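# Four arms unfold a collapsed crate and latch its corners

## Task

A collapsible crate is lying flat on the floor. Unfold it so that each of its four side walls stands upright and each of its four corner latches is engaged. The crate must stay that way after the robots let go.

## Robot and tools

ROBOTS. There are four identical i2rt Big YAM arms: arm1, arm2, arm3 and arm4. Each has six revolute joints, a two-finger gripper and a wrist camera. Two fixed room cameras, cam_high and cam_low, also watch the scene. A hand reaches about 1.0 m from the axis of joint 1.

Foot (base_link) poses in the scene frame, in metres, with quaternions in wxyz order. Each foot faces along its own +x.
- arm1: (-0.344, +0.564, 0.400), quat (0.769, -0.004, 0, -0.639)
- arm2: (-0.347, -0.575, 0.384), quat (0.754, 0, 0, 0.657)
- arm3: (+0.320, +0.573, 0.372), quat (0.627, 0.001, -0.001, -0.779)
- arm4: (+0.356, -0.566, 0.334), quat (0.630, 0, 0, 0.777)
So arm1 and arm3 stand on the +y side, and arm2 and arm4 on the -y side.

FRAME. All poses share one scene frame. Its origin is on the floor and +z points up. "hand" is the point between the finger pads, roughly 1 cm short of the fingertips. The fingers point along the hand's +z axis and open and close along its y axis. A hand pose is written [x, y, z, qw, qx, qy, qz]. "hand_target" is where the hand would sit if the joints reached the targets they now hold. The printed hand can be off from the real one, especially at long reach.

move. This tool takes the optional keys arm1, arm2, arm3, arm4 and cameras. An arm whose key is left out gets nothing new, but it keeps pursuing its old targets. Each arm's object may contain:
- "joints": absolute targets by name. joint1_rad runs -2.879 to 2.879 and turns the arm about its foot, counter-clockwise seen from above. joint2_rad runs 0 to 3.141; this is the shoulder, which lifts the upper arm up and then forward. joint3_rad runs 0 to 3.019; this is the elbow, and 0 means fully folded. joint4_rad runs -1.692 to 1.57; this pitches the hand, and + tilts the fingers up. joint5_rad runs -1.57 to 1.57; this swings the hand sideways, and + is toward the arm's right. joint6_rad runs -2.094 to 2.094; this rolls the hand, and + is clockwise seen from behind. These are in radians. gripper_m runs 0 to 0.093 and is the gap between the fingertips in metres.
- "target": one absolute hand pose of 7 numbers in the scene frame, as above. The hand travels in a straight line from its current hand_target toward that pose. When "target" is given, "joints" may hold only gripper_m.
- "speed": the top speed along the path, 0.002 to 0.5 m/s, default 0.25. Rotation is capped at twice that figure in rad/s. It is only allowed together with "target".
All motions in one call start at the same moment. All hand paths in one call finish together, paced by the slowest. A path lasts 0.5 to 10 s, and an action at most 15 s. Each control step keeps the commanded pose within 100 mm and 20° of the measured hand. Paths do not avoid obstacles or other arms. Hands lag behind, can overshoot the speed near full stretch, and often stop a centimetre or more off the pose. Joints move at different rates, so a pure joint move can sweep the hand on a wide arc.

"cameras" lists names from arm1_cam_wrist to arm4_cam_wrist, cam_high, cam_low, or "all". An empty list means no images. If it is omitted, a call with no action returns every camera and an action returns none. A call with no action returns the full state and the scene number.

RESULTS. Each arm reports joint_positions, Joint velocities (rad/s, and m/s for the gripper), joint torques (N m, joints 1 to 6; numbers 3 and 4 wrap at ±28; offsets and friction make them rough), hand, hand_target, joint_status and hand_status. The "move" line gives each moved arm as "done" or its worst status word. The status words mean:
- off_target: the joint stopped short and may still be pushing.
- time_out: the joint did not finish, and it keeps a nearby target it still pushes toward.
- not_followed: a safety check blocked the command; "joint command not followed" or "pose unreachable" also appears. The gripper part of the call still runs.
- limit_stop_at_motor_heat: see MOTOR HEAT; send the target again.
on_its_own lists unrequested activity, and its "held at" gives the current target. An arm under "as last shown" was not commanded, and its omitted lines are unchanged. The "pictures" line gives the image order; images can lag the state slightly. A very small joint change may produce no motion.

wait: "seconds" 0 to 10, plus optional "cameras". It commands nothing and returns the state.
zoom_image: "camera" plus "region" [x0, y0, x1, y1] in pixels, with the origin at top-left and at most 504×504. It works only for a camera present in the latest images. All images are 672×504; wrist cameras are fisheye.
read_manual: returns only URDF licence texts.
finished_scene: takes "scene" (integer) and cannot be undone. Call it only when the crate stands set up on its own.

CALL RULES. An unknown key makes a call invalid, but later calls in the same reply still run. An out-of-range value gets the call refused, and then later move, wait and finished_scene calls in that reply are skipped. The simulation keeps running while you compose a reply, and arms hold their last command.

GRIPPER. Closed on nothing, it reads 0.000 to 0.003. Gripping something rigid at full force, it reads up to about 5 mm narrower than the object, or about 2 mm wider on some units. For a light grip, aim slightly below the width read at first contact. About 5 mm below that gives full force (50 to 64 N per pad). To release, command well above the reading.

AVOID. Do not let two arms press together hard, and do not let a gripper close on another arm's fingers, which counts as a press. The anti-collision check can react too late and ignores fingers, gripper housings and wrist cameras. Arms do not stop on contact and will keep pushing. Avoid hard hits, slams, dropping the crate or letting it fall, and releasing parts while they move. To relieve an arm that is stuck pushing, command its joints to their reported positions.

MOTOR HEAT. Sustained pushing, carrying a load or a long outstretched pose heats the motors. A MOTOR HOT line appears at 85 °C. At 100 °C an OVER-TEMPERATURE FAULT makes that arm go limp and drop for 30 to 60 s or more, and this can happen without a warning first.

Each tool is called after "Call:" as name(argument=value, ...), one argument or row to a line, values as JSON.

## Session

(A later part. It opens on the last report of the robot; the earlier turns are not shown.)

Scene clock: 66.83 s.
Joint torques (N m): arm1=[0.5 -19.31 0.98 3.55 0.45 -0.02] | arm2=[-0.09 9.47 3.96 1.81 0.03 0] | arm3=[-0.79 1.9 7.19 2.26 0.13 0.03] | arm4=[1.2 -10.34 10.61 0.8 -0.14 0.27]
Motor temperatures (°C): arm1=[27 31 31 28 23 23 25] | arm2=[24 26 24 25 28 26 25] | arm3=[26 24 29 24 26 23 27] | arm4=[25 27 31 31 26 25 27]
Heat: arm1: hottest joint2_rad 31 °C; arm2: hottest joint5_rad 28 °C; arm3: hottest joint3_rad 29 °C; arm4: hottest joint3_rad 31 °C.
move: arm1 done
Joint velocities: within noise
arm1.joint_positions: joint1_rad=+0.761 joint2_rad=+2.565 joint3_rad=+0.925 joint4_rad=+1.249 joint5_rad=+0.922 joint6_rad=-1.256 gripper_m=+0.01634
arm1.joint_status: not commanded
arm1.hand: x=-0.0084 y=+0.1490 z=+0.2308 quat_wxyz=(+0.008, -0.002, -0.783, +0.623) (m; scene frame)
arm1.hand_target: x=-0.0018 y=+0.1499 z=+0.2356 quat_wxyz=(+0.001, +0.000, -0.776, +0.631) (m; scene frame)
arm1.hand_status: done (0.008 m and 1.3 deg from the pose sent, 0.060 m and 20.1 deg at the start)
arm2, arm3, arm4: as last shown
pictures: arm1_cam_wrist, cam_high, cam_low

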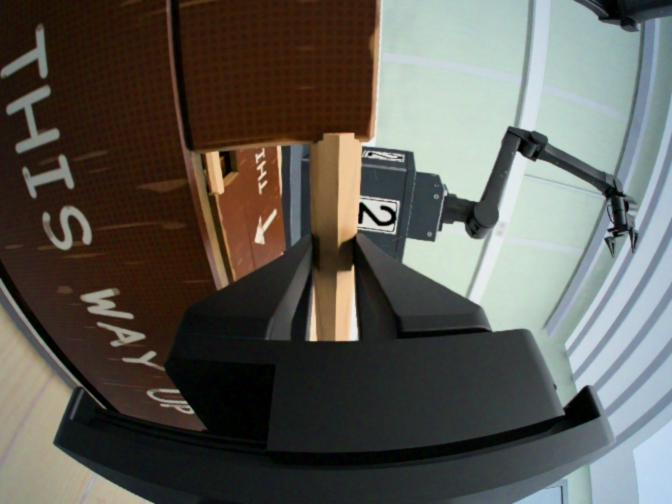

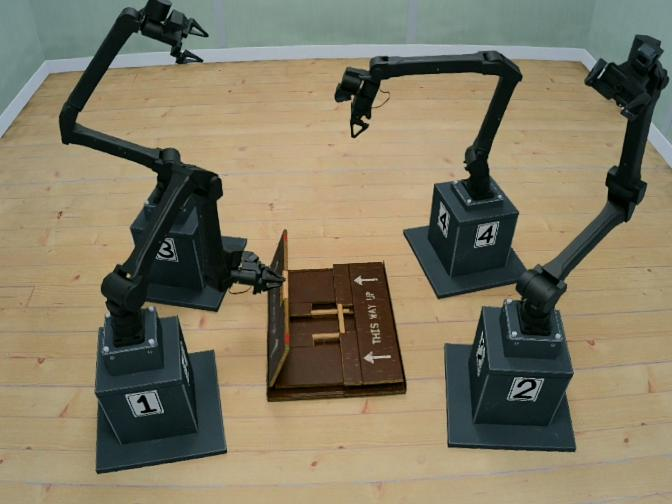

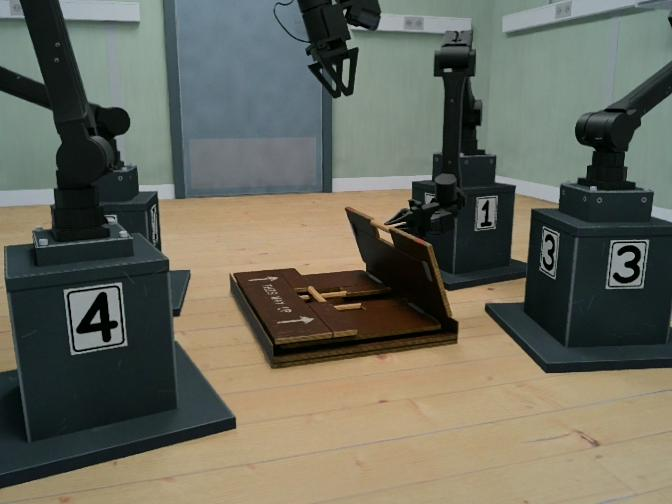

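Call:
move(
  arm1={"target":[-0.002,0.190,0.242,0,0,0.766,-0.643],"speed":0.1},
  arm4={"target":[0.05,-0.06,0.25,0,1,0,0],"speed":0.3,"joints":{"gripper_m":0.042}},
  cameras=["arm1_cam_wrist","arm4_cam_wrist","cam_low","cam_high"],
)

Scene clock: 80.73 s.
Joint torques (N m): arm1=[2.2 -18.32 -0.83 3.23 0.63 0.05] | arm2=[-0.03 9.41 3.96 1.8 0.02 0] | arm3=[-0.62 1.32 7.28 2.43 0.12 0] | arm4=[1.79 -18.32 11.14 -0.55 -0.09 -0.12]
Motor temperatures (°C): arm1=[27 31 30 28 23 23 26] | arm2=[24 26 24 25 28 26 25] | arm3=[26 24 29 24 26 23 27] | arm4=[25 27 31 31 26 25 27]
Heat: arm1: hottest joint2_rad 31 °C; arm2: hottest joint5_rad 28 °C; arm3: hottest joint3_rad 29 °C; arm4: hottest joint3_rad 31 °C.
move: arm1 off_target; arm4 off_target
Joint velocities: within noise
arm1.joint_positions: joint1_rad=+0.818 joint2_rad=+2.576 joint3_rad=+0.893 joint4_rad=+1.328 joint5_rad=+1.002 joint6_rad=-1.264 gripper_m=+0.01614
arm1.joint_status: not commanded
arm1.hand: x=-0.0090 y=+0.1745 z=+0.2384 quat_wxyz=(+0.010, -0.011, -0.768, +0.640) (m; scene frame)
arm1.hand_target: x=-0.0038 y=+0.1850 z=+0.2427 quat_wxyz=(+0.002, -0.004, -0.765, +0.644) (m; scene frame)
arm1.hand_status: off_target (0.017 m and 1.7 deg from the pose sent, 0.043 m and 3.1 deg at the start)
arm2, arm3: as last shown
arm4.joint_positions: joint1_rad=+0.338 joint2_rad=+2.148 joint3_rad=+1.454 joint4_rad=-0.888 joint5_rad=+0.019 joint6_rad=-1.007 gripper_m=+0.04207
arm4.joint_status: all done
arm4.hand: x=+0.0602 y=-0.0719 z=+0.2528 quat_wxyz=(+0.000, +1.000, -0.009, +0.011) (m; scene frame)
arm4.hand_target: x=+0.0546 y=-0.0611 z=+0.2505 quat_wxyz=(-0.003, +1.000, +0.000, +0.010) (m; scene frame)
arm4.hand_status: off_target (0.016 m and 1.6 deg from the pose sent, 0.484 m and 96.2 deg at the start)
pictures: arm1_cam_wrist, arm4_cam_wrist, cam_high, cam_low

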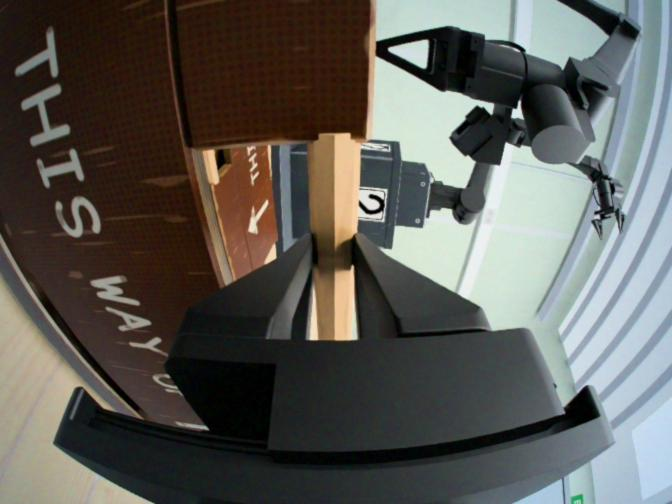

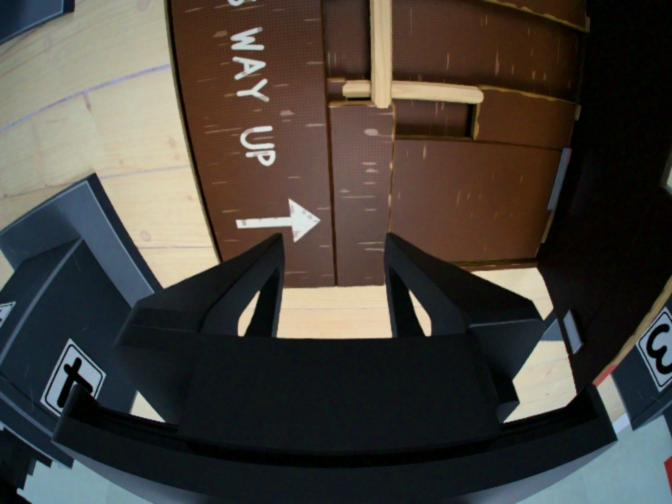

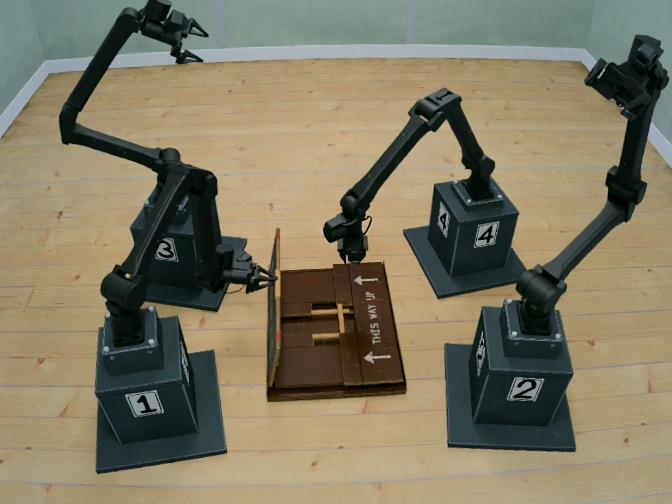

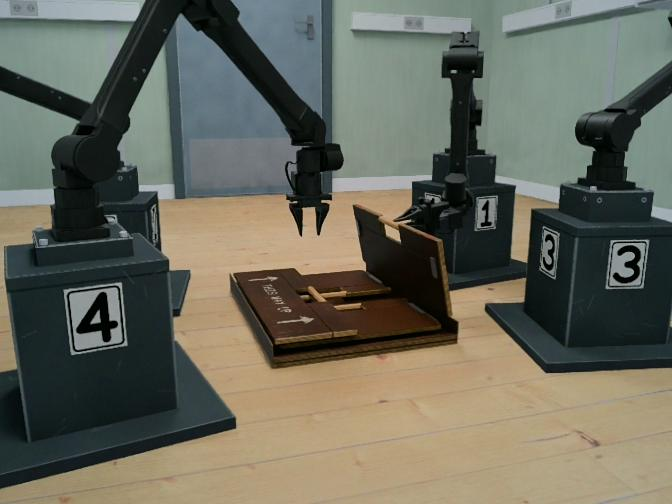

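Call:
move(
  arm1={"target":[-0.002,0.198,0.242,0,0,0.766,-0.643],"speed":0.1},
  arm4={"target":[-0.015,-0.022,0.11,0,1,0,0],"speed":0.25},
  cameras=["arm4_cam_wrist"],
)

Scene clock: 84.33 s.
Joint torques (N m): arm1=[0.91 -18.43 -0.9 2.39 0.25 0.21] | arm2=[-0.09 9.41 3.95 1.81 0.03 0] | arm3=[-0.32 1.44 7.39 2.3 0.12 0.05] | arm4=[1.96 -22.07 10.47 -0.53 -0.21 0.29]
Motor temperatures (°C): arm1=[27 31 30 28 23 23 26] | arm2=[24 26 24 25 28 26 25] | arm3=[26 24 29 24 26 23 27] | arm4=[25 27 31 31 26 25 27]
Heat: arm1: hottest joint2_rad 31 °C; arm2: hottest joint5_rad 28 °C; arm3: hottest joint3_rad 29 °C; arm4: hottest joint3_rad 31 °C.
move: arm1 off_target; arm4 done
Joint velocities: within noise
arm1.joint_positions: joint1_rad=+0.850 joint2_rad=+2.576 joint3_rad=+0.873 joint4_rad=+1.350 joint5_rad=+1.037 joint6_rad=-1.264 gripper_m=+0.01557
arm1.joint_status: not commanded
arm1.hand: x=-0.0090 y=+0.1891 z=+0.2413 quat_wxyz=(+0.012, -0.009, -0.765, +0.644) (m; scene frame)
arm1.hand_target: x=-0.0044 y=+0.1981 z=+0.2425 quat_wxyz=(+0.004, -0.002, -0.765, +0.644) (m; scene frame)
arm1.hand_status: off_target (0.011 m and 1.7 deg from the pose sent, 0.025 m and 1.7 deg at the start)
arm2, arm3: as last shown
arm4.joint_positions: joint1_rad=+0.389 joint2_rad=+2.535 joint3_rad=+1.782 joint4_rad=-0.818 joint5_rad=+0.002 joint6_rad=-0.996 gripper_m=+0.04207
arm4.joint_status: not commanded
arm4.hand: x=-0.0087 y=-0.0275 z=+0.1160 quat_wxyz=(-0.001, +1.000, +0.011, +0.001) (m; scene frame)
arm4.hand_target: x=-0.0138 y=-0.0223 z=+0.1098 quat_wxyz=(-0.001, +1.000, +0.003, +0.000) (m; scene frame)
arm4.hand_status: done (0.010 m and 1.2 deg from the pose sent, 0.169 m and 1.6 deg at the start)
pictures: arm4_cam_wrist

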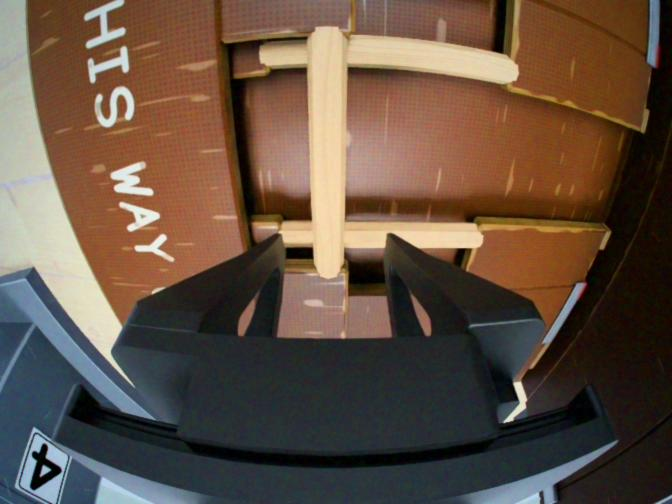

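Call:
move(
  arm4={"target":[-0.025,-0.025,0.053,0,1,0,0],"speed":0.12},
  cameras=["arm4_cam_wrist"],
)

Call:
move(
  arm4={"joints":{"gripper_m":0.006}},
  cameras=["arm4_cam_wrist","cam_low"],
)

Scene clock: 87.73 s.
Joint torques (N m): arm1=[0.85 -18.78 -0.94 2.52 0.22 0.18] | arm2=[-0.03 9.41 3.96 1.8 0.03 0] | arm3=[-0.32 1.73 7.25 2.3 0.12 0] | arm4=[2.78 -22.48 10.15 0.05 -0.22 0.29]
Motor temperatures (°C): arm1=[27 31 30 28 23 23 26] | arm2=[24 26 24 25 28 26 25] | arm3=[26 24 30 24 26 23 27] | arm4=[25 27 31 31 26 25 27]
Heat: arm1: hottest joint2_rad 31 °C; arm2: hottest joint5_rad 28 °C; arm3: hottest joint3_rad 30 °C; arm4: hottest joint3_rad 31 °C.
move: arm4 off_target
Joint velocities: within noise
arm1, arm2, arm3: as last shown
arm4.joint_positions: joint1_rad=+0.409 joint2_rad=+2.659 joint3_rad=+1.857 joint4_rad=-0.789 joint5_rad=+0.002 joint6_rad=-0.979 gripper_m=+0.04207
arm4.joint_status: not commanded
arm4.hand: x=-0.0189 y=-0.0357 z=+0.0581 quat_wxyz=(+0.007, +1.000, +0.012, +0.006) (m; scene frame)
arm4.hand_target: x=-0.0288 y=-0.0299 z=+0.0530 quat_wxyz=(+0.001, +1.000, +0.007, +0.000) (m; scene frame)
arm4.hand_status: off_target (0.013 m and 1.8 deg from the pose sent, 0.065 m and 1.2 deg at the start)
pictures: arm4_cam_wrist

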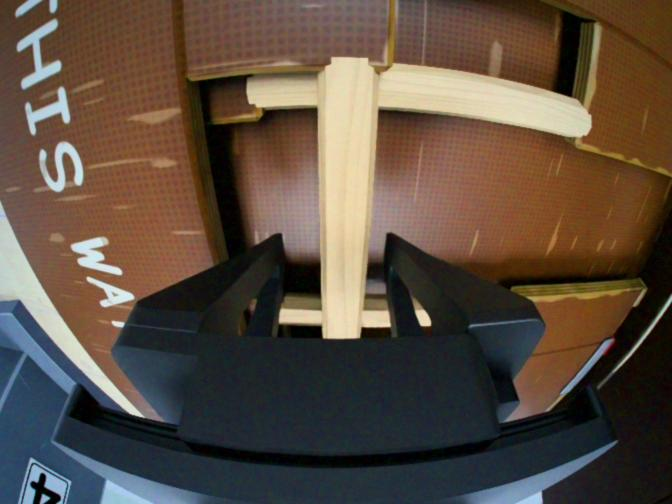

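Scene clock: 88.53 s.
Joint torques (N m): arm1=[1.03 -18.67 -0.91 2.43 0.26 0.15] | arm2=[-0.03 9.41 3.95 1.78 0.03 0] | arm3=[-1.14 1.96 7.21 2.5 0.11 0.01] | arm4=[2.26 -22.48 9.83 -0.03 -0.2 0.28]
Motor temperatures (°C): arm1=[27 31 30 28 23 23 26] | arm2=[24 26 24 25 28 26 25] | arm3=[26 24 30 24 26 23 27] | arm4=[25 27 31 31 26 25 27]
Heat: arm1: hottest joint2_rad 31 °C; arm2: hottest joint5_rad 28 °C; arm3: hottest joint3_rad 30 °C; arm4: hottest joint3_rad 31 °C.
move: arm4 off_target
Joint velocities: within noise
arm1: as last shown
arm2.joint_positions: joint1_rad=+0.742 joint2_rad=+0.378 joint3_rad=+1.702 joint4_rad=-1.262 joint5_rad=-0.142 joint6_rad=-0.320 gripper_m=+0.09396
arm2.joint_status: not commanded
arm2.hand: x=-0.3865 y=-0.5610 z=+1.1031 quat_wxyz=(-0.397, +0.664, -0.167, -0.611) (m; scene frame)
arm2.hand_target: x=-0.3859 y=-0.5619 z=+1.1085 quat_wxyz=(-0.399, +0.660, -0.165, -0.614) (m; scene frame)
arm2.hand_status: not commanded
arm3.joint_positions: joint1_rad=+0.368 joint2_rad=+0.508 joint3_rad=+1.375 joint4_rad=-1.360 joint5_rad=-0.070 joint6_rad=+0.635 gripper_m=+0.09396
arm3.joint_status: not commanded
arm3.hand: x=+0.3593 y=+0.3880 z=+0.9196 quat_wxyz=(-0.486, -0.725, -0.459, +0.167) (m; scene frame)
arm3.hand_target: x=+0.3588 y=+0.3913 z=+0.9281 quat_wxyz=(-0.494, -0.720, -0.456, +0.170) (m; scene frame)
arm3.hand_status: not commanded
arm4.joint_positions: joint1_rad=+0.405 joint2_rad=+2.659 joint3_rad=+1.860 joint4_rad=-0.779 joint5_rad=+0.000 joint6_rad=-0.975 gripper_m=+0.01657
arm4.joint_status: gripper_m off_target (ended at +0.01660, target +0.00600)
arm4.hand: x=-0.0197 y=-0.0315 z=+0.0589 quat_wxyz=(+0.003, +1.000, +0.009, +0.002) (m; scene frame)
arm4.hand_target: x=-0.0284 y=-0.0272 z=+0.0532 quat_wxyz=(-0.002, +1.000, +0.003, -0.002) (m; scene frame)
arm4.hand_status: not commanded
pictures: arm4_cam_wrist, cam_low

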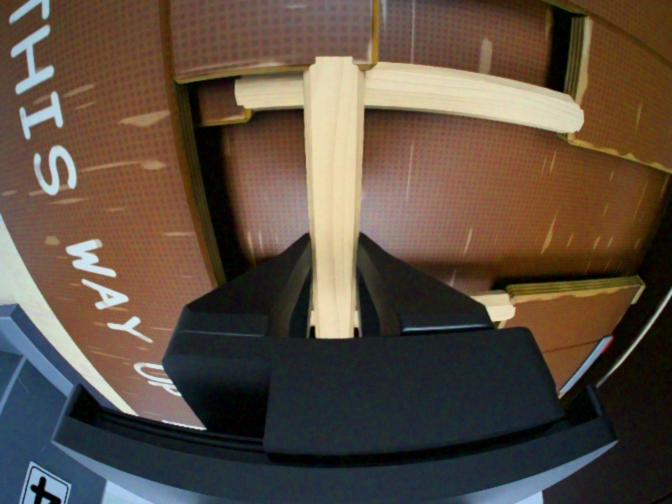

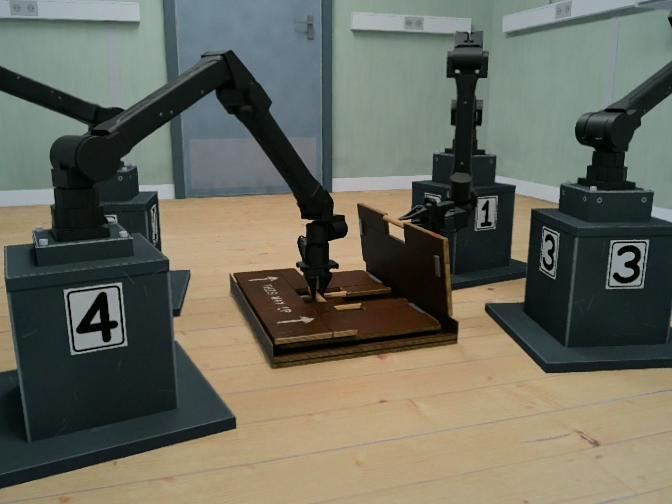

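Call:
move(
  arm4={"target":[-0.027,-0.034,0.115,-0.174,0.985,0,0],"speed":0.12},
)

Call:
move(
  arm4={"target":[-0.027,-0.058,0.168,-0.342,0.94,0,0],"speed":0.12},
)

Call:
move(
  arm4={"target":[-0.027,-0.104,0.213,-0.5,0.866,0,0],"speed":0.12},
  cameras=["arm4_cam_wrist","cam_low","cam_high"],
)

Scene clock: 92.87 s.
Joint torques (N m): arm1=[1.44 -18.61 -0.96 2.35 0.18 0.18] | arm2=[-0.03 9.41 3.95 1.8 0.03 0] | arm3=[-0.38 1.96 7.3 2.35 0.1 0.04] | arm4=[2.37 -23.47 5.86 1.4 0.54 0.31]
Motor temperatures (°C): arm1=[27 31 30 28 23 23 26] | arm2=[24 26 24 25 28 26 25] | arm3=[26 24 30 24 26 23 27] | arm4=[25 28 31 31 26 25 27]
Heat: arm1: hottest joint2_rad 31 °C; arm2: hottest joint5_rad 28 °C; arm3: hottest joint3_rad 30 °C; arm4: hottest joint3_rad 31 °C.
move: arm4 off_target
Joint velocities: within noise
arm1, arm2, arm3: as last shown
arm4.joint_positions: joint1_rad=+0.462 joint2_rad=+2.463 joint3_rad=+1.540 joint4_rad=-0.403 joint5_rad=+0.194 joint6_rad=-0.940 gripper_m=+0.01652
arm4.joint_status: not commanded
arm4.hand: x=-0.0204 y=-0.0365 z=+0.1078 quat_wxyz=(-0.155, +0.988, +0.007, +0.003) (m; scene frame)
arm4.hand_target: x=-0.0253 y=-0.0341 z=+0.1146 quat_wxyz=(-0.170, +0.986, +0.001, -0.001) (m; scene frame)
arm4.hand_status: off_target (0.010 m and 2.4 deg from the pose sent, 0.057 m and 20.4 deg at the start)
pictures: none

Scene clock: 95.30 s.
Joint torques (N m): arm1=[1.61 -18.84 -0.85 2.4 0.21 0.21] | arm2=[-0.03 9.47 3.97 1.8 0.02 0] | arm3=[-0.67 2.08 7.24 2.3 0.11 0.01] | arm4=[2.37 -20.72 5.52 2.35 0.69 0.12]
Motor temperatures (°C): arm1=[27 31 30 28 23 23 26] | arm2=[24 26 24 25 28 26 25] | arm3=[26 24 30 24 26 23 27] | arm4=[25 28 31 31 26 25 27]
Heat: arm1: hottest joint2_rad 31 °C; arm2: hottest joint5_rad 28 °C; arm3: hottest joint3_rad 30 °C; arm4: hottest joint3_rad 31 °C.
move: arm4 off_target
Joint velocities: within noise
arm1, arm2, arm3: as last shown
arm4.joint_positions: joint1_rad=+0.551 joint2_rad=+2.320 joint3_rad=+1.256 joint4_rad=+0.000 joint5_rad=+0.448 joint6_rad=-0.932 gripper_m=+0.01649
arm4.joint_status: not commanded
arm4.hand: x=-0.0204 y=-0.0592 z=+0.1602 quat_wxyz=(-0.326, +0.945, +0.001, +0.007) (m; scene frame)
arm4.hand_target: x=-0.0261 y=-0.0567 z=+0.1672 quat_wxyz=(-0.342, +0.940, +0.000, +0.002) (m; scene frame)
arm4.hand_status: off_target (0.010 m and 2.2 deg from the pose sent, 0.064 m and 22.2 deg at the start)
pictures: none

Scene clock: 97.50 s.
Joint torques (N m): arm1=[1.55 -18.55 -1.03 2.45 0.22 0.21] | arm2=[-0.03 9.41 3.95 1.8 0.03 -0.01] | arm3=[-0.5 1.67 7.08 2.39 0.14 0.01] | arm4=[2.55 -18.32 4.68 2.63 0.55 -0.02]
Motor temperatures (°C): arm1=[27 31 30 28 23 23 26] | arm2=[24 26 24 25 28 26 25] | arm3=[26 24 30 24 26 23 27] | arm4=[25 28 31 31 26 25 27]
Heat: arm1: hottest joint2_rad 31 °C; arm2: hottest joint5_rad 28 °C; arm3: hottest joint3_rad 30 °C; arm4: hottest joint3_rad 31 °C.
move: arm4 done
Joint velocities: within noise
arm1, arm2, arm3: as last shown
arm4.joint_positions: joint1_rad=+0.668 joint2_rad=+2.269 joint3_rad=+1.026 joint4_rad=+0.469 joint5_rad=+0.729 joint6_rad=-1.004 gripper_m=+0.01647
arm4.joint_status: not commanded
arm4.hand: x=-0.0194 y=-0.1015 z=+0.2070 quat_wxyz=(-0.489, +0.872, -0.004, +0.007) (m; scene frame)
arm4.hand_target: x=-0.0270 y=-0.1017 z=+0.2141 quat_wxyz=(-0.501, +0.865, +0.000, +0.002) (m; scene frame)
arm4.hand_status: done (0.010 m and 1.7 deg from the pose sent, 0.070 m and 22.0 deg at the start)
pictures: arm4_cam_wrist, cam_high, cam_low

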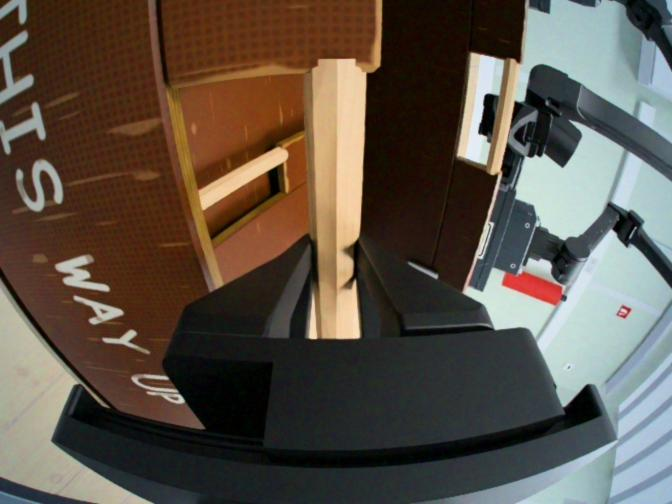

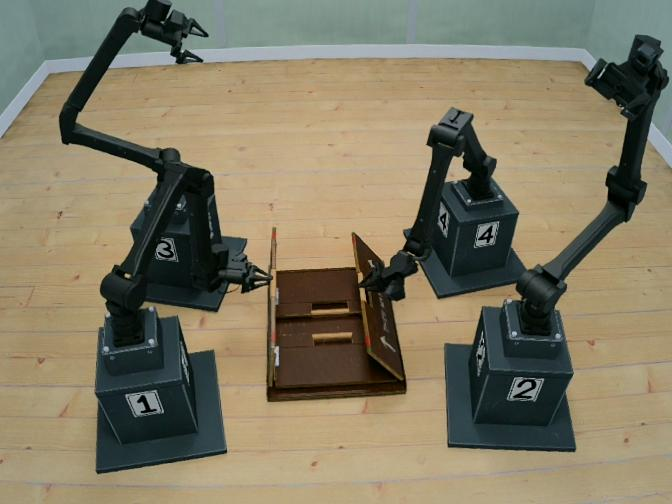

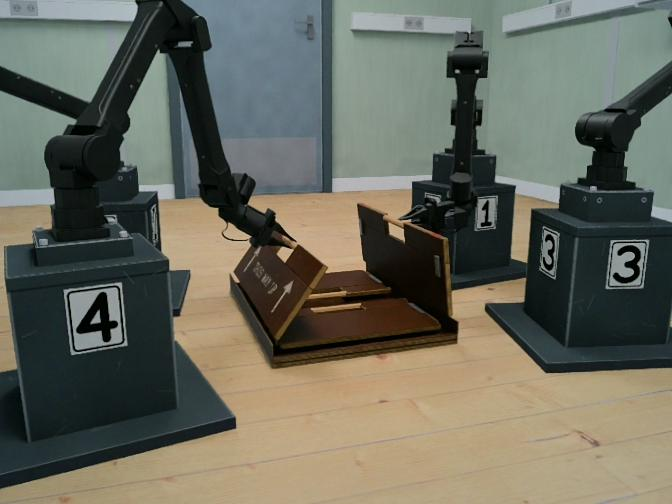

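Call:
move(
  arm4={"target":[-0.027,-0.153,0.237,-0.629,0.777,0,0],"speed":0.12},
)

Call:
move(
  arm4={"target":[-0.027,-0.2,0.244,-0.643,0.766,0,0],"speed":0.1},
  cameras=["arm4_cam_wrist","cam_low","cam_high"],
)

Call:
zoom_image(
  camera="cam_high",
  region=[240, 210, 430, 420],
)

Call:
zoom_image(
  camera="cam_low",
  region=[220, 180, 480, 380],
)

Scene clock: 101.07 s.
Joint torques (N m): arm1=[2.08 -18.49 -0.87 2.33 0.24 0.15] | arm2=[-0.09 9.41 3.96 1.8 0.03 0] | arm3=[-0.79 1.55 7.2 2.41 0.11 0] | arm4=[2.2 -16.15 4.04 3.07 0.12 -0.11]
Motor temperatures (°C): arm1=[27 30 29 28 23 23 26] | arm2=[24 26 24 25 27 26 25] | arm3=[26 24 30 24 26 23 27] | arm4=[25 28 31 31 27 25 27]
Heat: arm1: hottest joint2_rad 30 °C; arm2: hottest joint5_rad 27 °C; arm3: hottest joint3_rad 30 °C; arm4: hottest joint3_rad 31 °C.
move: arm4 done
Joint velocities: within noise
arm1, arm2, arm3: as last shown
arm4.joint_positions: joint1_rad=+0.789 joint2_rad=+2.360 joint3_rad=+0.903 joint4_rad=+1.040 joint5_rad=+0.973 joint6_rad=-1.219 gripper_m=+0.01647
arm4.joint_status: not commanded
arm4.hand: x=-0.0185 y=-0.1522 z=+0.2343 quat_wxyz=(-0.621, +0.783, -0.007, +0.005) (m; scene frame)
arm4.hand_target: x=-0.0276 y=-0.1520 z=+0.2375 quat_wxyz=(-0.630, +0.777, -0.003, -0.002) (m; scene frame)
arm4.hand_status: done (0.009 m and 1.5 deg from the pose sent, 0.060 m and 19.4 deg at the start)
pictures: none

Scene clock: 102.17 s.
Joint torques (N m): arm1=[1.55 -19.02 -1.05 2.43 0.26 0.15] | arm2=[-0.03 9.41 3.96 1.8 0.03 -0.01] | arm3=[-0.5 1.79 7.2 2.29 0.11 -0.02] | arm4=[4.37 -16.38 1.58 2.59 0.17 -0.06]
Motor temperatures (°C): arm1=[27 30 29 28 23 23 26] | arm2=[24 26 24 25 27 26 25] | arm3=[26 24 30 24 26 23 27] | arm4=[25 28 30 31 27 25 27]
Heat: arm1: hottest joint2_rad 30 °C; arm2: hottest joint5_rad 27 °C; arm3: hottest joint3_rad 30 °C; arm4: hottest joint4_rad 31 °C.
move: arm4 off_target
Joint velocities: within noise
arm1, arm2, arm3: as last shown
arm4.joint_positions: joint1_rad=+0.858 joint2_rad=+2.363 joint3_rad=+0.859 joint4_rad=+1.121 joint5_rad=+1.070 joint6_rad=-1.230 gripper_m=+0.01650
arm4.joint_status: not commanded
arm4.hand: x=-0.0170 y=-0.1851 z=+0.2424 quat_wxyz=(-0.640, +0.768, -0.014, +0.011) (m; scene frame)
arm4.hand_target: x=-0.0270 y=-0.1991 z=+0.2443 quat_wxyz=(-0.643, +0.765, +0.003, +0.003) (m; scene frame)
arm4.hand_status: off_target (0.018 m and 2.1 deg from the pose sent, 0.049 m and 3.3 deg at the start)
pictures: arm4_cam_wrist, cam_high, cam_low

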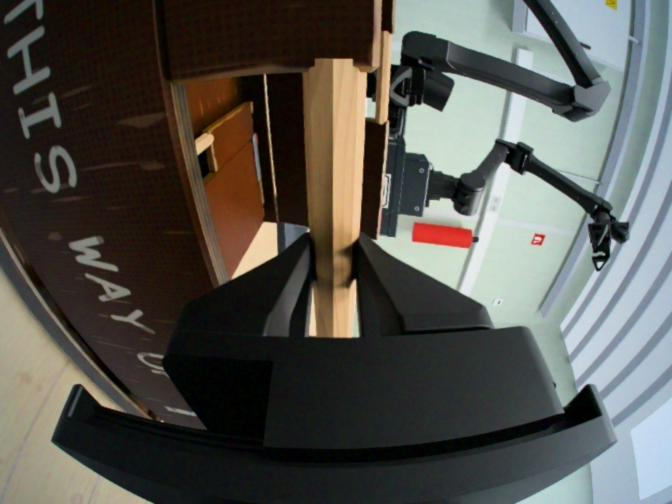

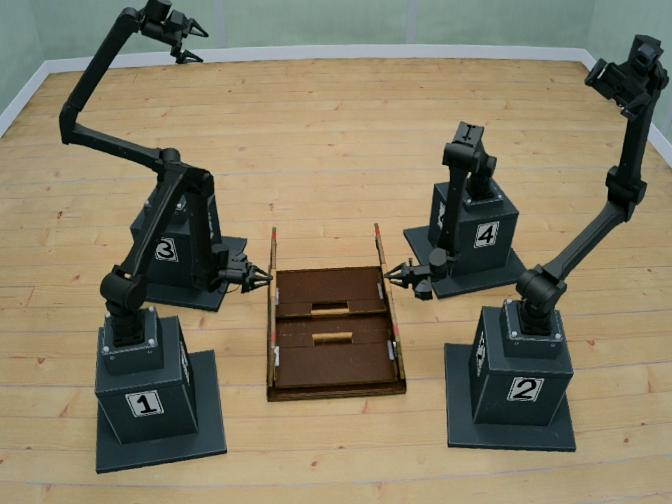

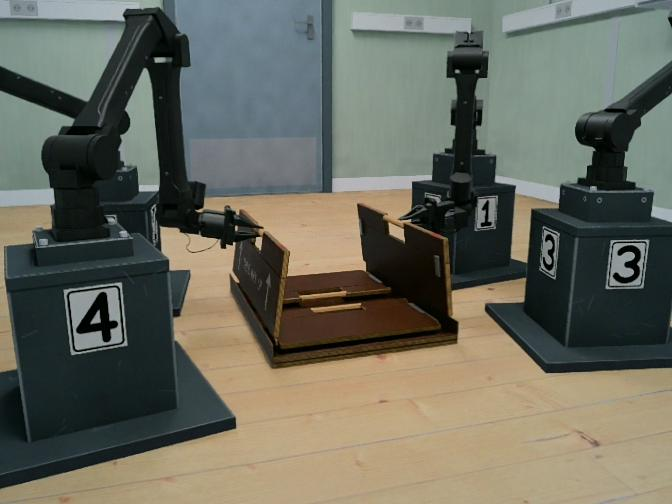

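Scaled by 2.400 from the camera's 672x504 image, which has a finer 960x720 frame.

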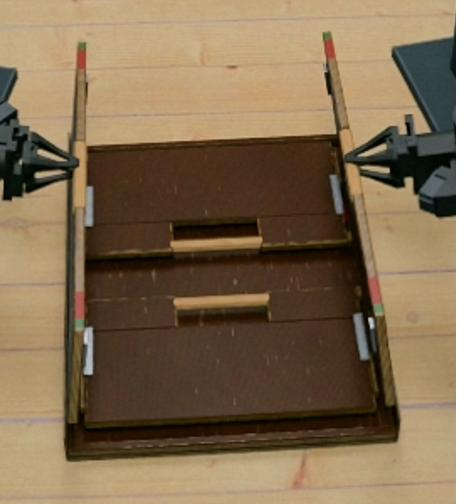

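Scaled by 1.938 from the camera's 672x504 image, which has a finer 960x720 frame.

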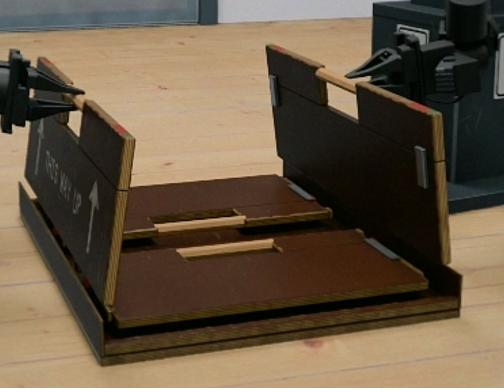

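Call:
move(
  arm3={"joints":{"joint1_rad":-0.25,"joint2_rad":1.6,"joint3_rad":1.2,"joint4_rad":-1.1,"joint5_rad":0.0,"joint6_rad":-0.2,"gripper_m":0.042}},
)

Call:
move(
  arm3={"target":[0.052,0.02,0.25,0.153,0.69,0.69,-0.153],"speed":0.3},
  cameras=["arm3_cam_wrist","cam_high","cam_low"],
)

Scene clock: 117.77 s.
Joint torques (N m): arm1=[1.38 -18.78 -1.14 2.55 0.22 0.14] | arm2=[-0.09 9.41 3.95 1.78 0.03 0] | arm3=[-1.14 -11.69 6.3 1.02 0.12 0] | arm4=[4.42 -16.38 1.58 2.58 0.17 -0.06]
Motor temperatures (°C): arm1=[27 30 29 28 23 23 26] | arm2=[24 26 24 25 27 26 25] | arm3=[26 24 30 24 26 23 27] | arm4=[25 28 29 31 26 25 28]
Heat: arm1: hottest joint2_rad 30 °C; arm2: hottest joint5_rad 27 °C; arm3: hottest joint3_rad 30 °C; arm4: hottest joint4_rad 31 °C.
move: arm3 done
Joint velocities: within noise
arm1.joint_positions: joint1_rad=+0.850 joint2_rad=+2.576 joint3_rad=+0.873 joint4_rad=+1.350 joint5_rad=+1.037 joint6_rad=-1.264 gripper_m=+0.01557
arm1.joint_status: not commanded
arm1.hand: x=-0.0090 y=+0.1891 z=+0.2413 quat_wxyz=(+0.012, -0.009, -0.765, +0.644) (m; scene frame)
arm1.hand_target: x=-0.0044 y=+0.1981 z=+0.2425 quat_wxyz=(+0.004, -0.002, -0.765, +0.644) (m; scene frame)
arm1.hand_status: not commanded
arm2, arm4: as last shown
arm3.joint_positions: joint1_rad=-0.253 joint2_rad=+1.594 joint3_rad=+1.207 joint4_rad=-1.109 joint5_rad=-0.001 joint6_rad=-0.189 gripper_m=+0.04213
arm3.joint_status: all done
arm3.hand: x=+0.1073 y=+0.1537 z=+0.4866 quat_wxyz=(-0.018, -0.798, -0.601, +0.032) (m; scene frame)
arm3.hand_target: x=+0.1065 y=+0.1554 z=+0.4761 quat_wxyz=(-0.014, -0.796, -0.604, +0.025) (m; scene frame)
arm3.hand_status: not commanded
arm4.joint_positions: joint1_rad=+0.858 joint2_rad=+2.363 joint3_rad=+0.859 joint4_rad=+1.121 joint5_rad=+1.070 joint6_rad=-1.231 gripper_m=+0.01650
arm4.hand_target: x=-0.0270 y=-0.1991 z=+0.2443 quat_wxyz=(-0.643, +0.765, +0.004, +0.004) (m; scene frame)
pictures: none

Scene clock: 119.63 s.
Joint torques (N m): arm1=[1.26 -18.61 -1.1 2.4 0.25 0.19] | arm2=[-0.09 9.47 3.96 1.8 0.03 0] | arm3=[-1.32 -15.44 7.24 1.66 -0.17 -0.05] | arm4=[4.37 -16.38 1.58 2.59 0.17 -0.06]
Motor temperatures (°C): arm1=[27 30 29 28 23 23 26] | arm2=[24 26 24 25 27 26 25] | arm3=[26 24 30 24 26 23 27] | arm4=[25 28 29 31 26 25 28]
Heat: arm1: hottest joint2_rad 30 °C; arm2: hottest joint5_rad 27 °C; arm3: hottest joint3_rad 30 °C; arm4: hottest joint4_rad 31 °C.
move: arm3 off_target
Joint velocities: within noise
arm1, arm2, arm4: as last shown
arm3.joint_positions: joint1_rad=-0.288 joint2_rad=+2.133 joint3_rad=+1.202 joint4_rad=-0.277 joint5_rad=-0.204 joint6_rad=-0.458 gripper_m=+0.04213
arm3.joint_status: not commanded
arm3.hand: x=+0.0635 y=+0.0349 z=+0.2505 quat_wxyz=(-0.150, -0.695, -0.689, +0.140) (m; scene frame)
arm3.hand_target: x=+0.0512 y=+0.0237 z=+0.2491 quat_wxyz=(-0.154, -0.692, -0.688, +0.152) (m; scene frame)
arm3.hand_status: off_target (0.019 m and 1.6 deg from the pose sent, 0.277 m and 26.3 deg at the start)
pictures: arm3_cam_wrist, cam_high, cam_low

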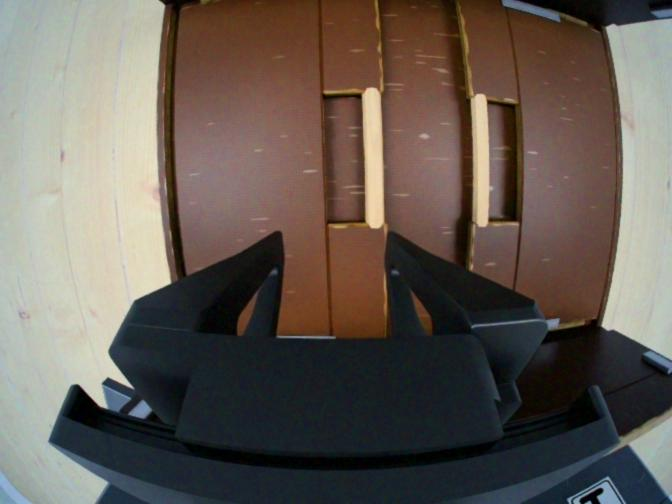

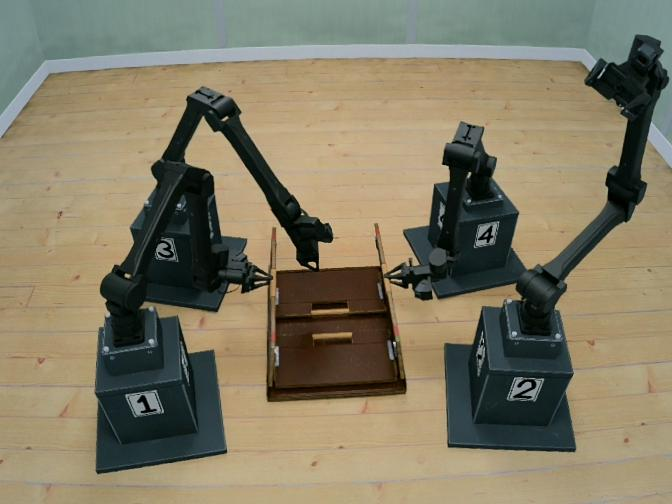

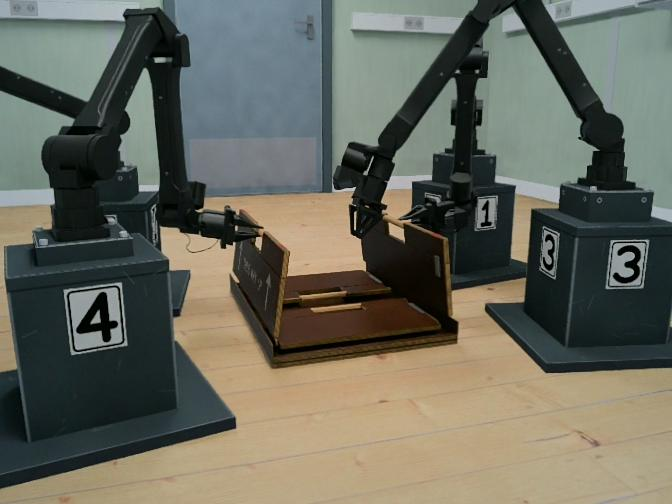

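Call:
move(
  arm3={"target":[0.015,-0.03,0.11,0.153,0.69,0.69,-0.153],"speed":0.25},
  cameras=["arm3_cam_wrist"],
)

Scene clock: 123.37 s.
Joint torques (N m): arm1=[1.55 -18.32 -0.95 2.35 0.24 0.18] | arm2=[-0.15 9.41 3.97 1.8 0.02 0] | arm3=[-1.26 -18.67 6.64 1.22 -0.17 -0.05] | arm4=[4.37 -16.32 1.58 2.58 0.17 -0.06]
Motor temperatures (°C): arm1=[27 30 29 28 23 23 26] | arm2=[24 26 24 25 27 26 25] | arm3=[26 25 30 24 26 23 27] | arm4=[25 28 29 31 26 25 28]
Heat: arm1: hottest joint2_rad 30 °C; arm2: hottest joint5_rad 27 °C; arm3: hottest joint3_rad 30 °C; arm4: hottest joint4_rad 31 °C.
move: arm3 off_target
Joint velocities: within noise
arm1, arm4: as last shown
arm2.joint_positions: joint1_rad=+0.742 joint2_rad=+0.378 joint3_rad=+1.702 joint4_rad=-1.262 joint5_rad=-0.142 joint6_rad=-0.320 gripper_m=+0.09396
arm2.joint_status: not commanded
arm2.hand: x=-0.3865 y=-0.5610 z=+1.1031 quat_wxyz=(-0.397, +0.664, -0.167, -0.611) (m; scene frame)
arm2.hand_target: x=-0.3859 y=-0.5619 z=+1.1085 quat_wxyz=(-0.399, +0.660, -0.165, -0.614) (m; scene frame)
arm2.hand_status: not commanded
arm3.joint_positions: joint1_rad=-0.296 joint2_rad=+2.516 joint3_rad=+1.523 joint4_rad=-0.191 joint5_rad=-0.207 joint6_rad=-0.473 gripper_m=+0.04213
arm3.joint_status: not commanded
arm3.hand: x=+0.0245 y=-0.0270 z=+0.1211 quat_wxyz=(-0.153, -0.690, -0.691, +0.152) (m; scene frame)
arm3.hand_target: x=+0.0155 y=-0.0288 z=+0.1106 quat_wxyz=(-0.153, -0.690, -0.691, +0.154) (m; scene frame)
arm3.hand_status: off_target (0.015 m and 0.1 deg from the pose sent, 0.162 m and 1.6 deg at the start)
pictures: arm3_cam_wrist

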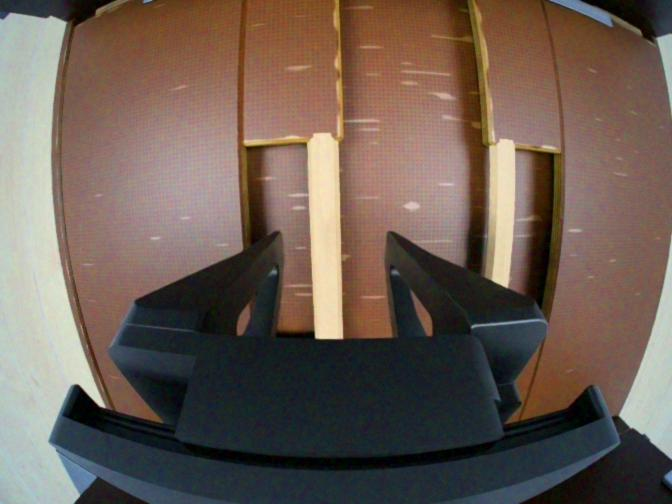

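Call:
move(
  arm3={"target":[0.021,-0.02,0.048,0.153,0.69,0.69,-0.153],"speed":0.15},
  cameras=["arm3_cam_wrist","cam_low"],
)

Call:
zoom_image(
  camera="cam_low",
  region=[220, 180, 480, 380],
)

Scene clock: 126.17 s.
Joint torques (N m): arm1=[1.38 -18.84 -0.91 2.52 0.23 0.17] | arm2=[-0.03 9.41 3.95 1.77 0.02 0] | arm3=[-1.61 -18.2 5.89 1.81 -0.13 -0.06] | arm4=[4.37 -16.38 1.58 2.59 0.17 -0.06]
Motor temperatures (°C): arm1=[27 30 29 28 23 23 26] | arm2=[24 26 24 25 27 26 25] | arm3=[26 25 30 24 26 23 27] | arm4=[25 28 29 31 26 25 28]
Heat: arm1: hottest joint2_rad 30 °C; arm2: hottest joint5_rad 27 °C; arm3: hottest joint3_rad 30 °C; arm4: hottest joint4_rad 31 °C.
move: arm3 off_target
Joint velocities: within noise
arm1, arm2, arm4: as last shown
arm3.joint_positions: joint1_rad=-0.296 joint2_rad=+2.648 joint3_rad=+1.567 joint4_rad=-0.121 joint5_rad=-0.207 joint6_rad=-0.473 gripper_m=+0.04213
arm3.joint_status: not commanded
arm3.hand: x=+0.0314 y=-0.0151 z=+0.0556 quat_wxyz=(-0.151, -0.692, -0.691, +0.144) (m; scene frame)
arm3.hand_target: x=+0.0214 y=-0.0193 z=+0.0486 quat_wxyz=(-0.153, -0.690, -0.690, +0.153) (m; scene frame)
arm3.hand_status: off_target (0.014 m and 1.1 deg from the pose sent, 0.074 m and 0.1 deg at the start)
pictures: arm3_cam_wrist, cam_low

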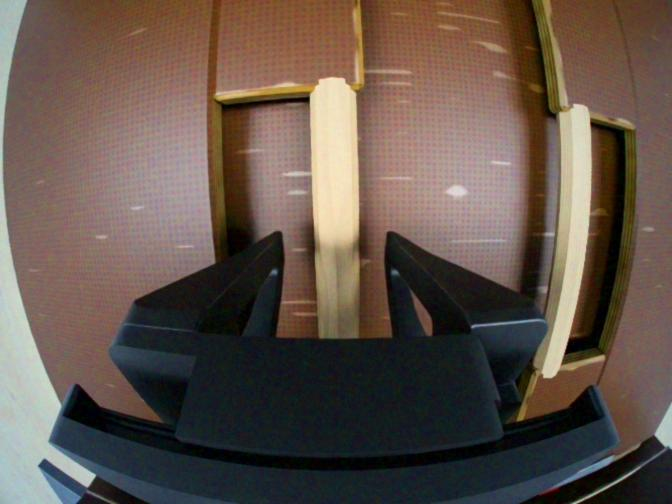

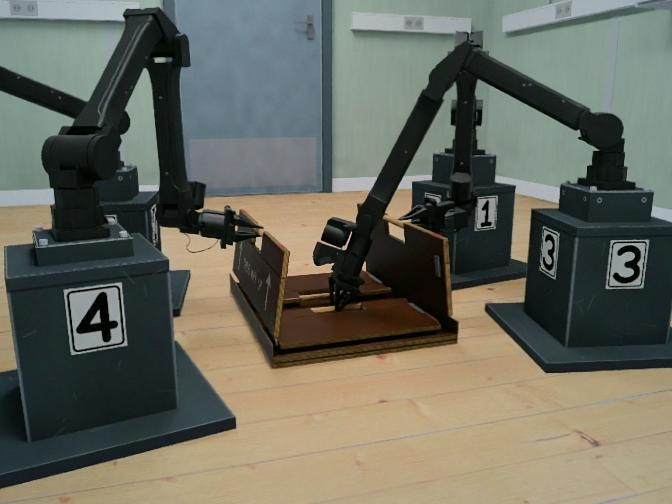

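Scaled by 1.938 from the camera's 672x504 image, which has a finer 960x720 frame.

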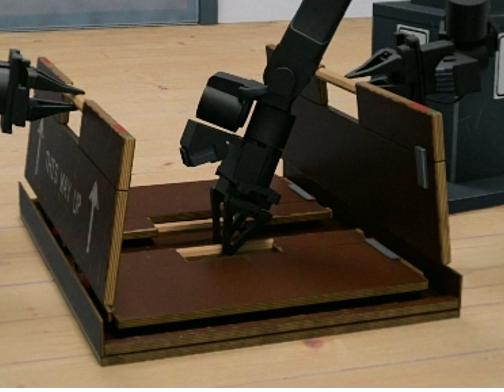

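Call:
move(
  arm3={"target":[0.021,-0.02,0.042,0.153,0.69,0.69,-0.153],"speed":0.1},
)

Call:
move(
  arm3={"joints":{"gripper_m":0.006}},
  cameras=["arm3_cam_wrist"],
)

Scene clock: 128.60 s.
Joint torques (N m): arm1=[1.55 -18.67 -1.07 2.29 0.27 0.19] | arm2=[-0.09 9.41 3.95 1.78 0.03 0] | arm3=[-1.2 -17.14 6.09 1.8 -0.17 -0.01] | arm4=[4.37 -16.32 1.59 2.58 0.17 -0.06]
Motor temperatures (°C): arm1=[27 30 29 28 23 23 26] | arm2=[24 26 24 25 27 26 25] | arm3=[26 25 30 24 26 23 27] | arm4=[25 28 29 31 26 25 28]
Heat: arm1: hottest joint2_rad 30 °C; arm2: hottest joint5_rad 27 °C; arm3: hottest joint3_rad 30 °C; arm4: hottest joint4_rad 31 °C.
move: arm3 off_target
Joint velocities: within noise
arm1, arm2, arm4: as last shown
arm3.joint_positions: joint1_rad=-0.296 joint2_rad=+2.650 joint3_rad=+1.575 joint4_rad=-0.119 joint5_rad=-0.207 joint6_rad=-0.473 gripper_m=+0.04213
arm3.joint_status: not commanded
arm3.hand: x=+0.0294 y=-0.0185 z=+0.0568 quat_wxyz=(-0.152, -0.691, -0.691, +0.148) (m; scene frame)
arm3.hand_target: x=+0.0216 y=-0.0190 z=+0.0423 quat_wxyz=(-0.153, -0.690, -0.690, +0.153) (m; scene frame)
arm3.hand_status: off_target (0.017 m and 0.6 deg from the pose sent, 0.018 m and 1.1 deg at the start)
pictures: none

Scene clock: 129.20 s.
Joint torques (N m): arm1=[1.26 -18.78 -0.8 2.41 0.25 0.18] | arm2=[-0.09 9.47 3.96 1.8 0.02 0] | arm3=[-1.32 -18.02 5.86 1.81 -0.01 -0.01] | arm4=[4.37 -16.38 1.58 2.59 0.18 -0.06]
Motor temperatures (°C): arm1=[27 30 29 28 23 23 26] | arm2=[24 26 24 25 27 26 25] | arm3=[26 25 30 24 26 23 27] | arm4=[25 28 29 31 26 25 28]
Heat: arm1: hottest joint2_rad 30 °C; arm2: hottest joint5_rad 27 °C; arm3: hottest joint3_rad 30 °C; arm4: hottest joint4_rad 31 °C.
move: arm3 off_target
Joint velocities: within noise
arm1, arm2, arm4: as last shown
arm3.joint_positions: joint1_rad=-0.296 joint2_rad=+2.650 joint3_rad=+1.575 joint4_rad=-0.119 joint5_rad=-0.212 joint6_rad=-0.476 gripper_m=+0.01384
arm3.joint_status: gripper_m off_target (ended at +0.01387, target +0.00600)
arm3.hand: x=+0.0301 y=-0.0189 z=+0.0569 quat_wxyz=(-0.154, -0.689, -0.692, +0.147) (m; scene frame)
arm3.hand_target: x=+0.0216 y=-0.0192 z=+0.0425 quat_wxyz=(-0.153, -0.689, -0.691, +0.153) (m; scene frame)
arm3.hand_status: not commanded
pictures: arm3_cam_wrist

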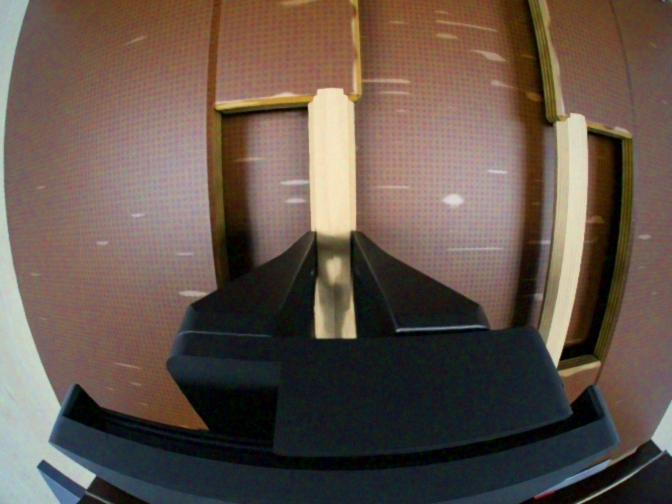

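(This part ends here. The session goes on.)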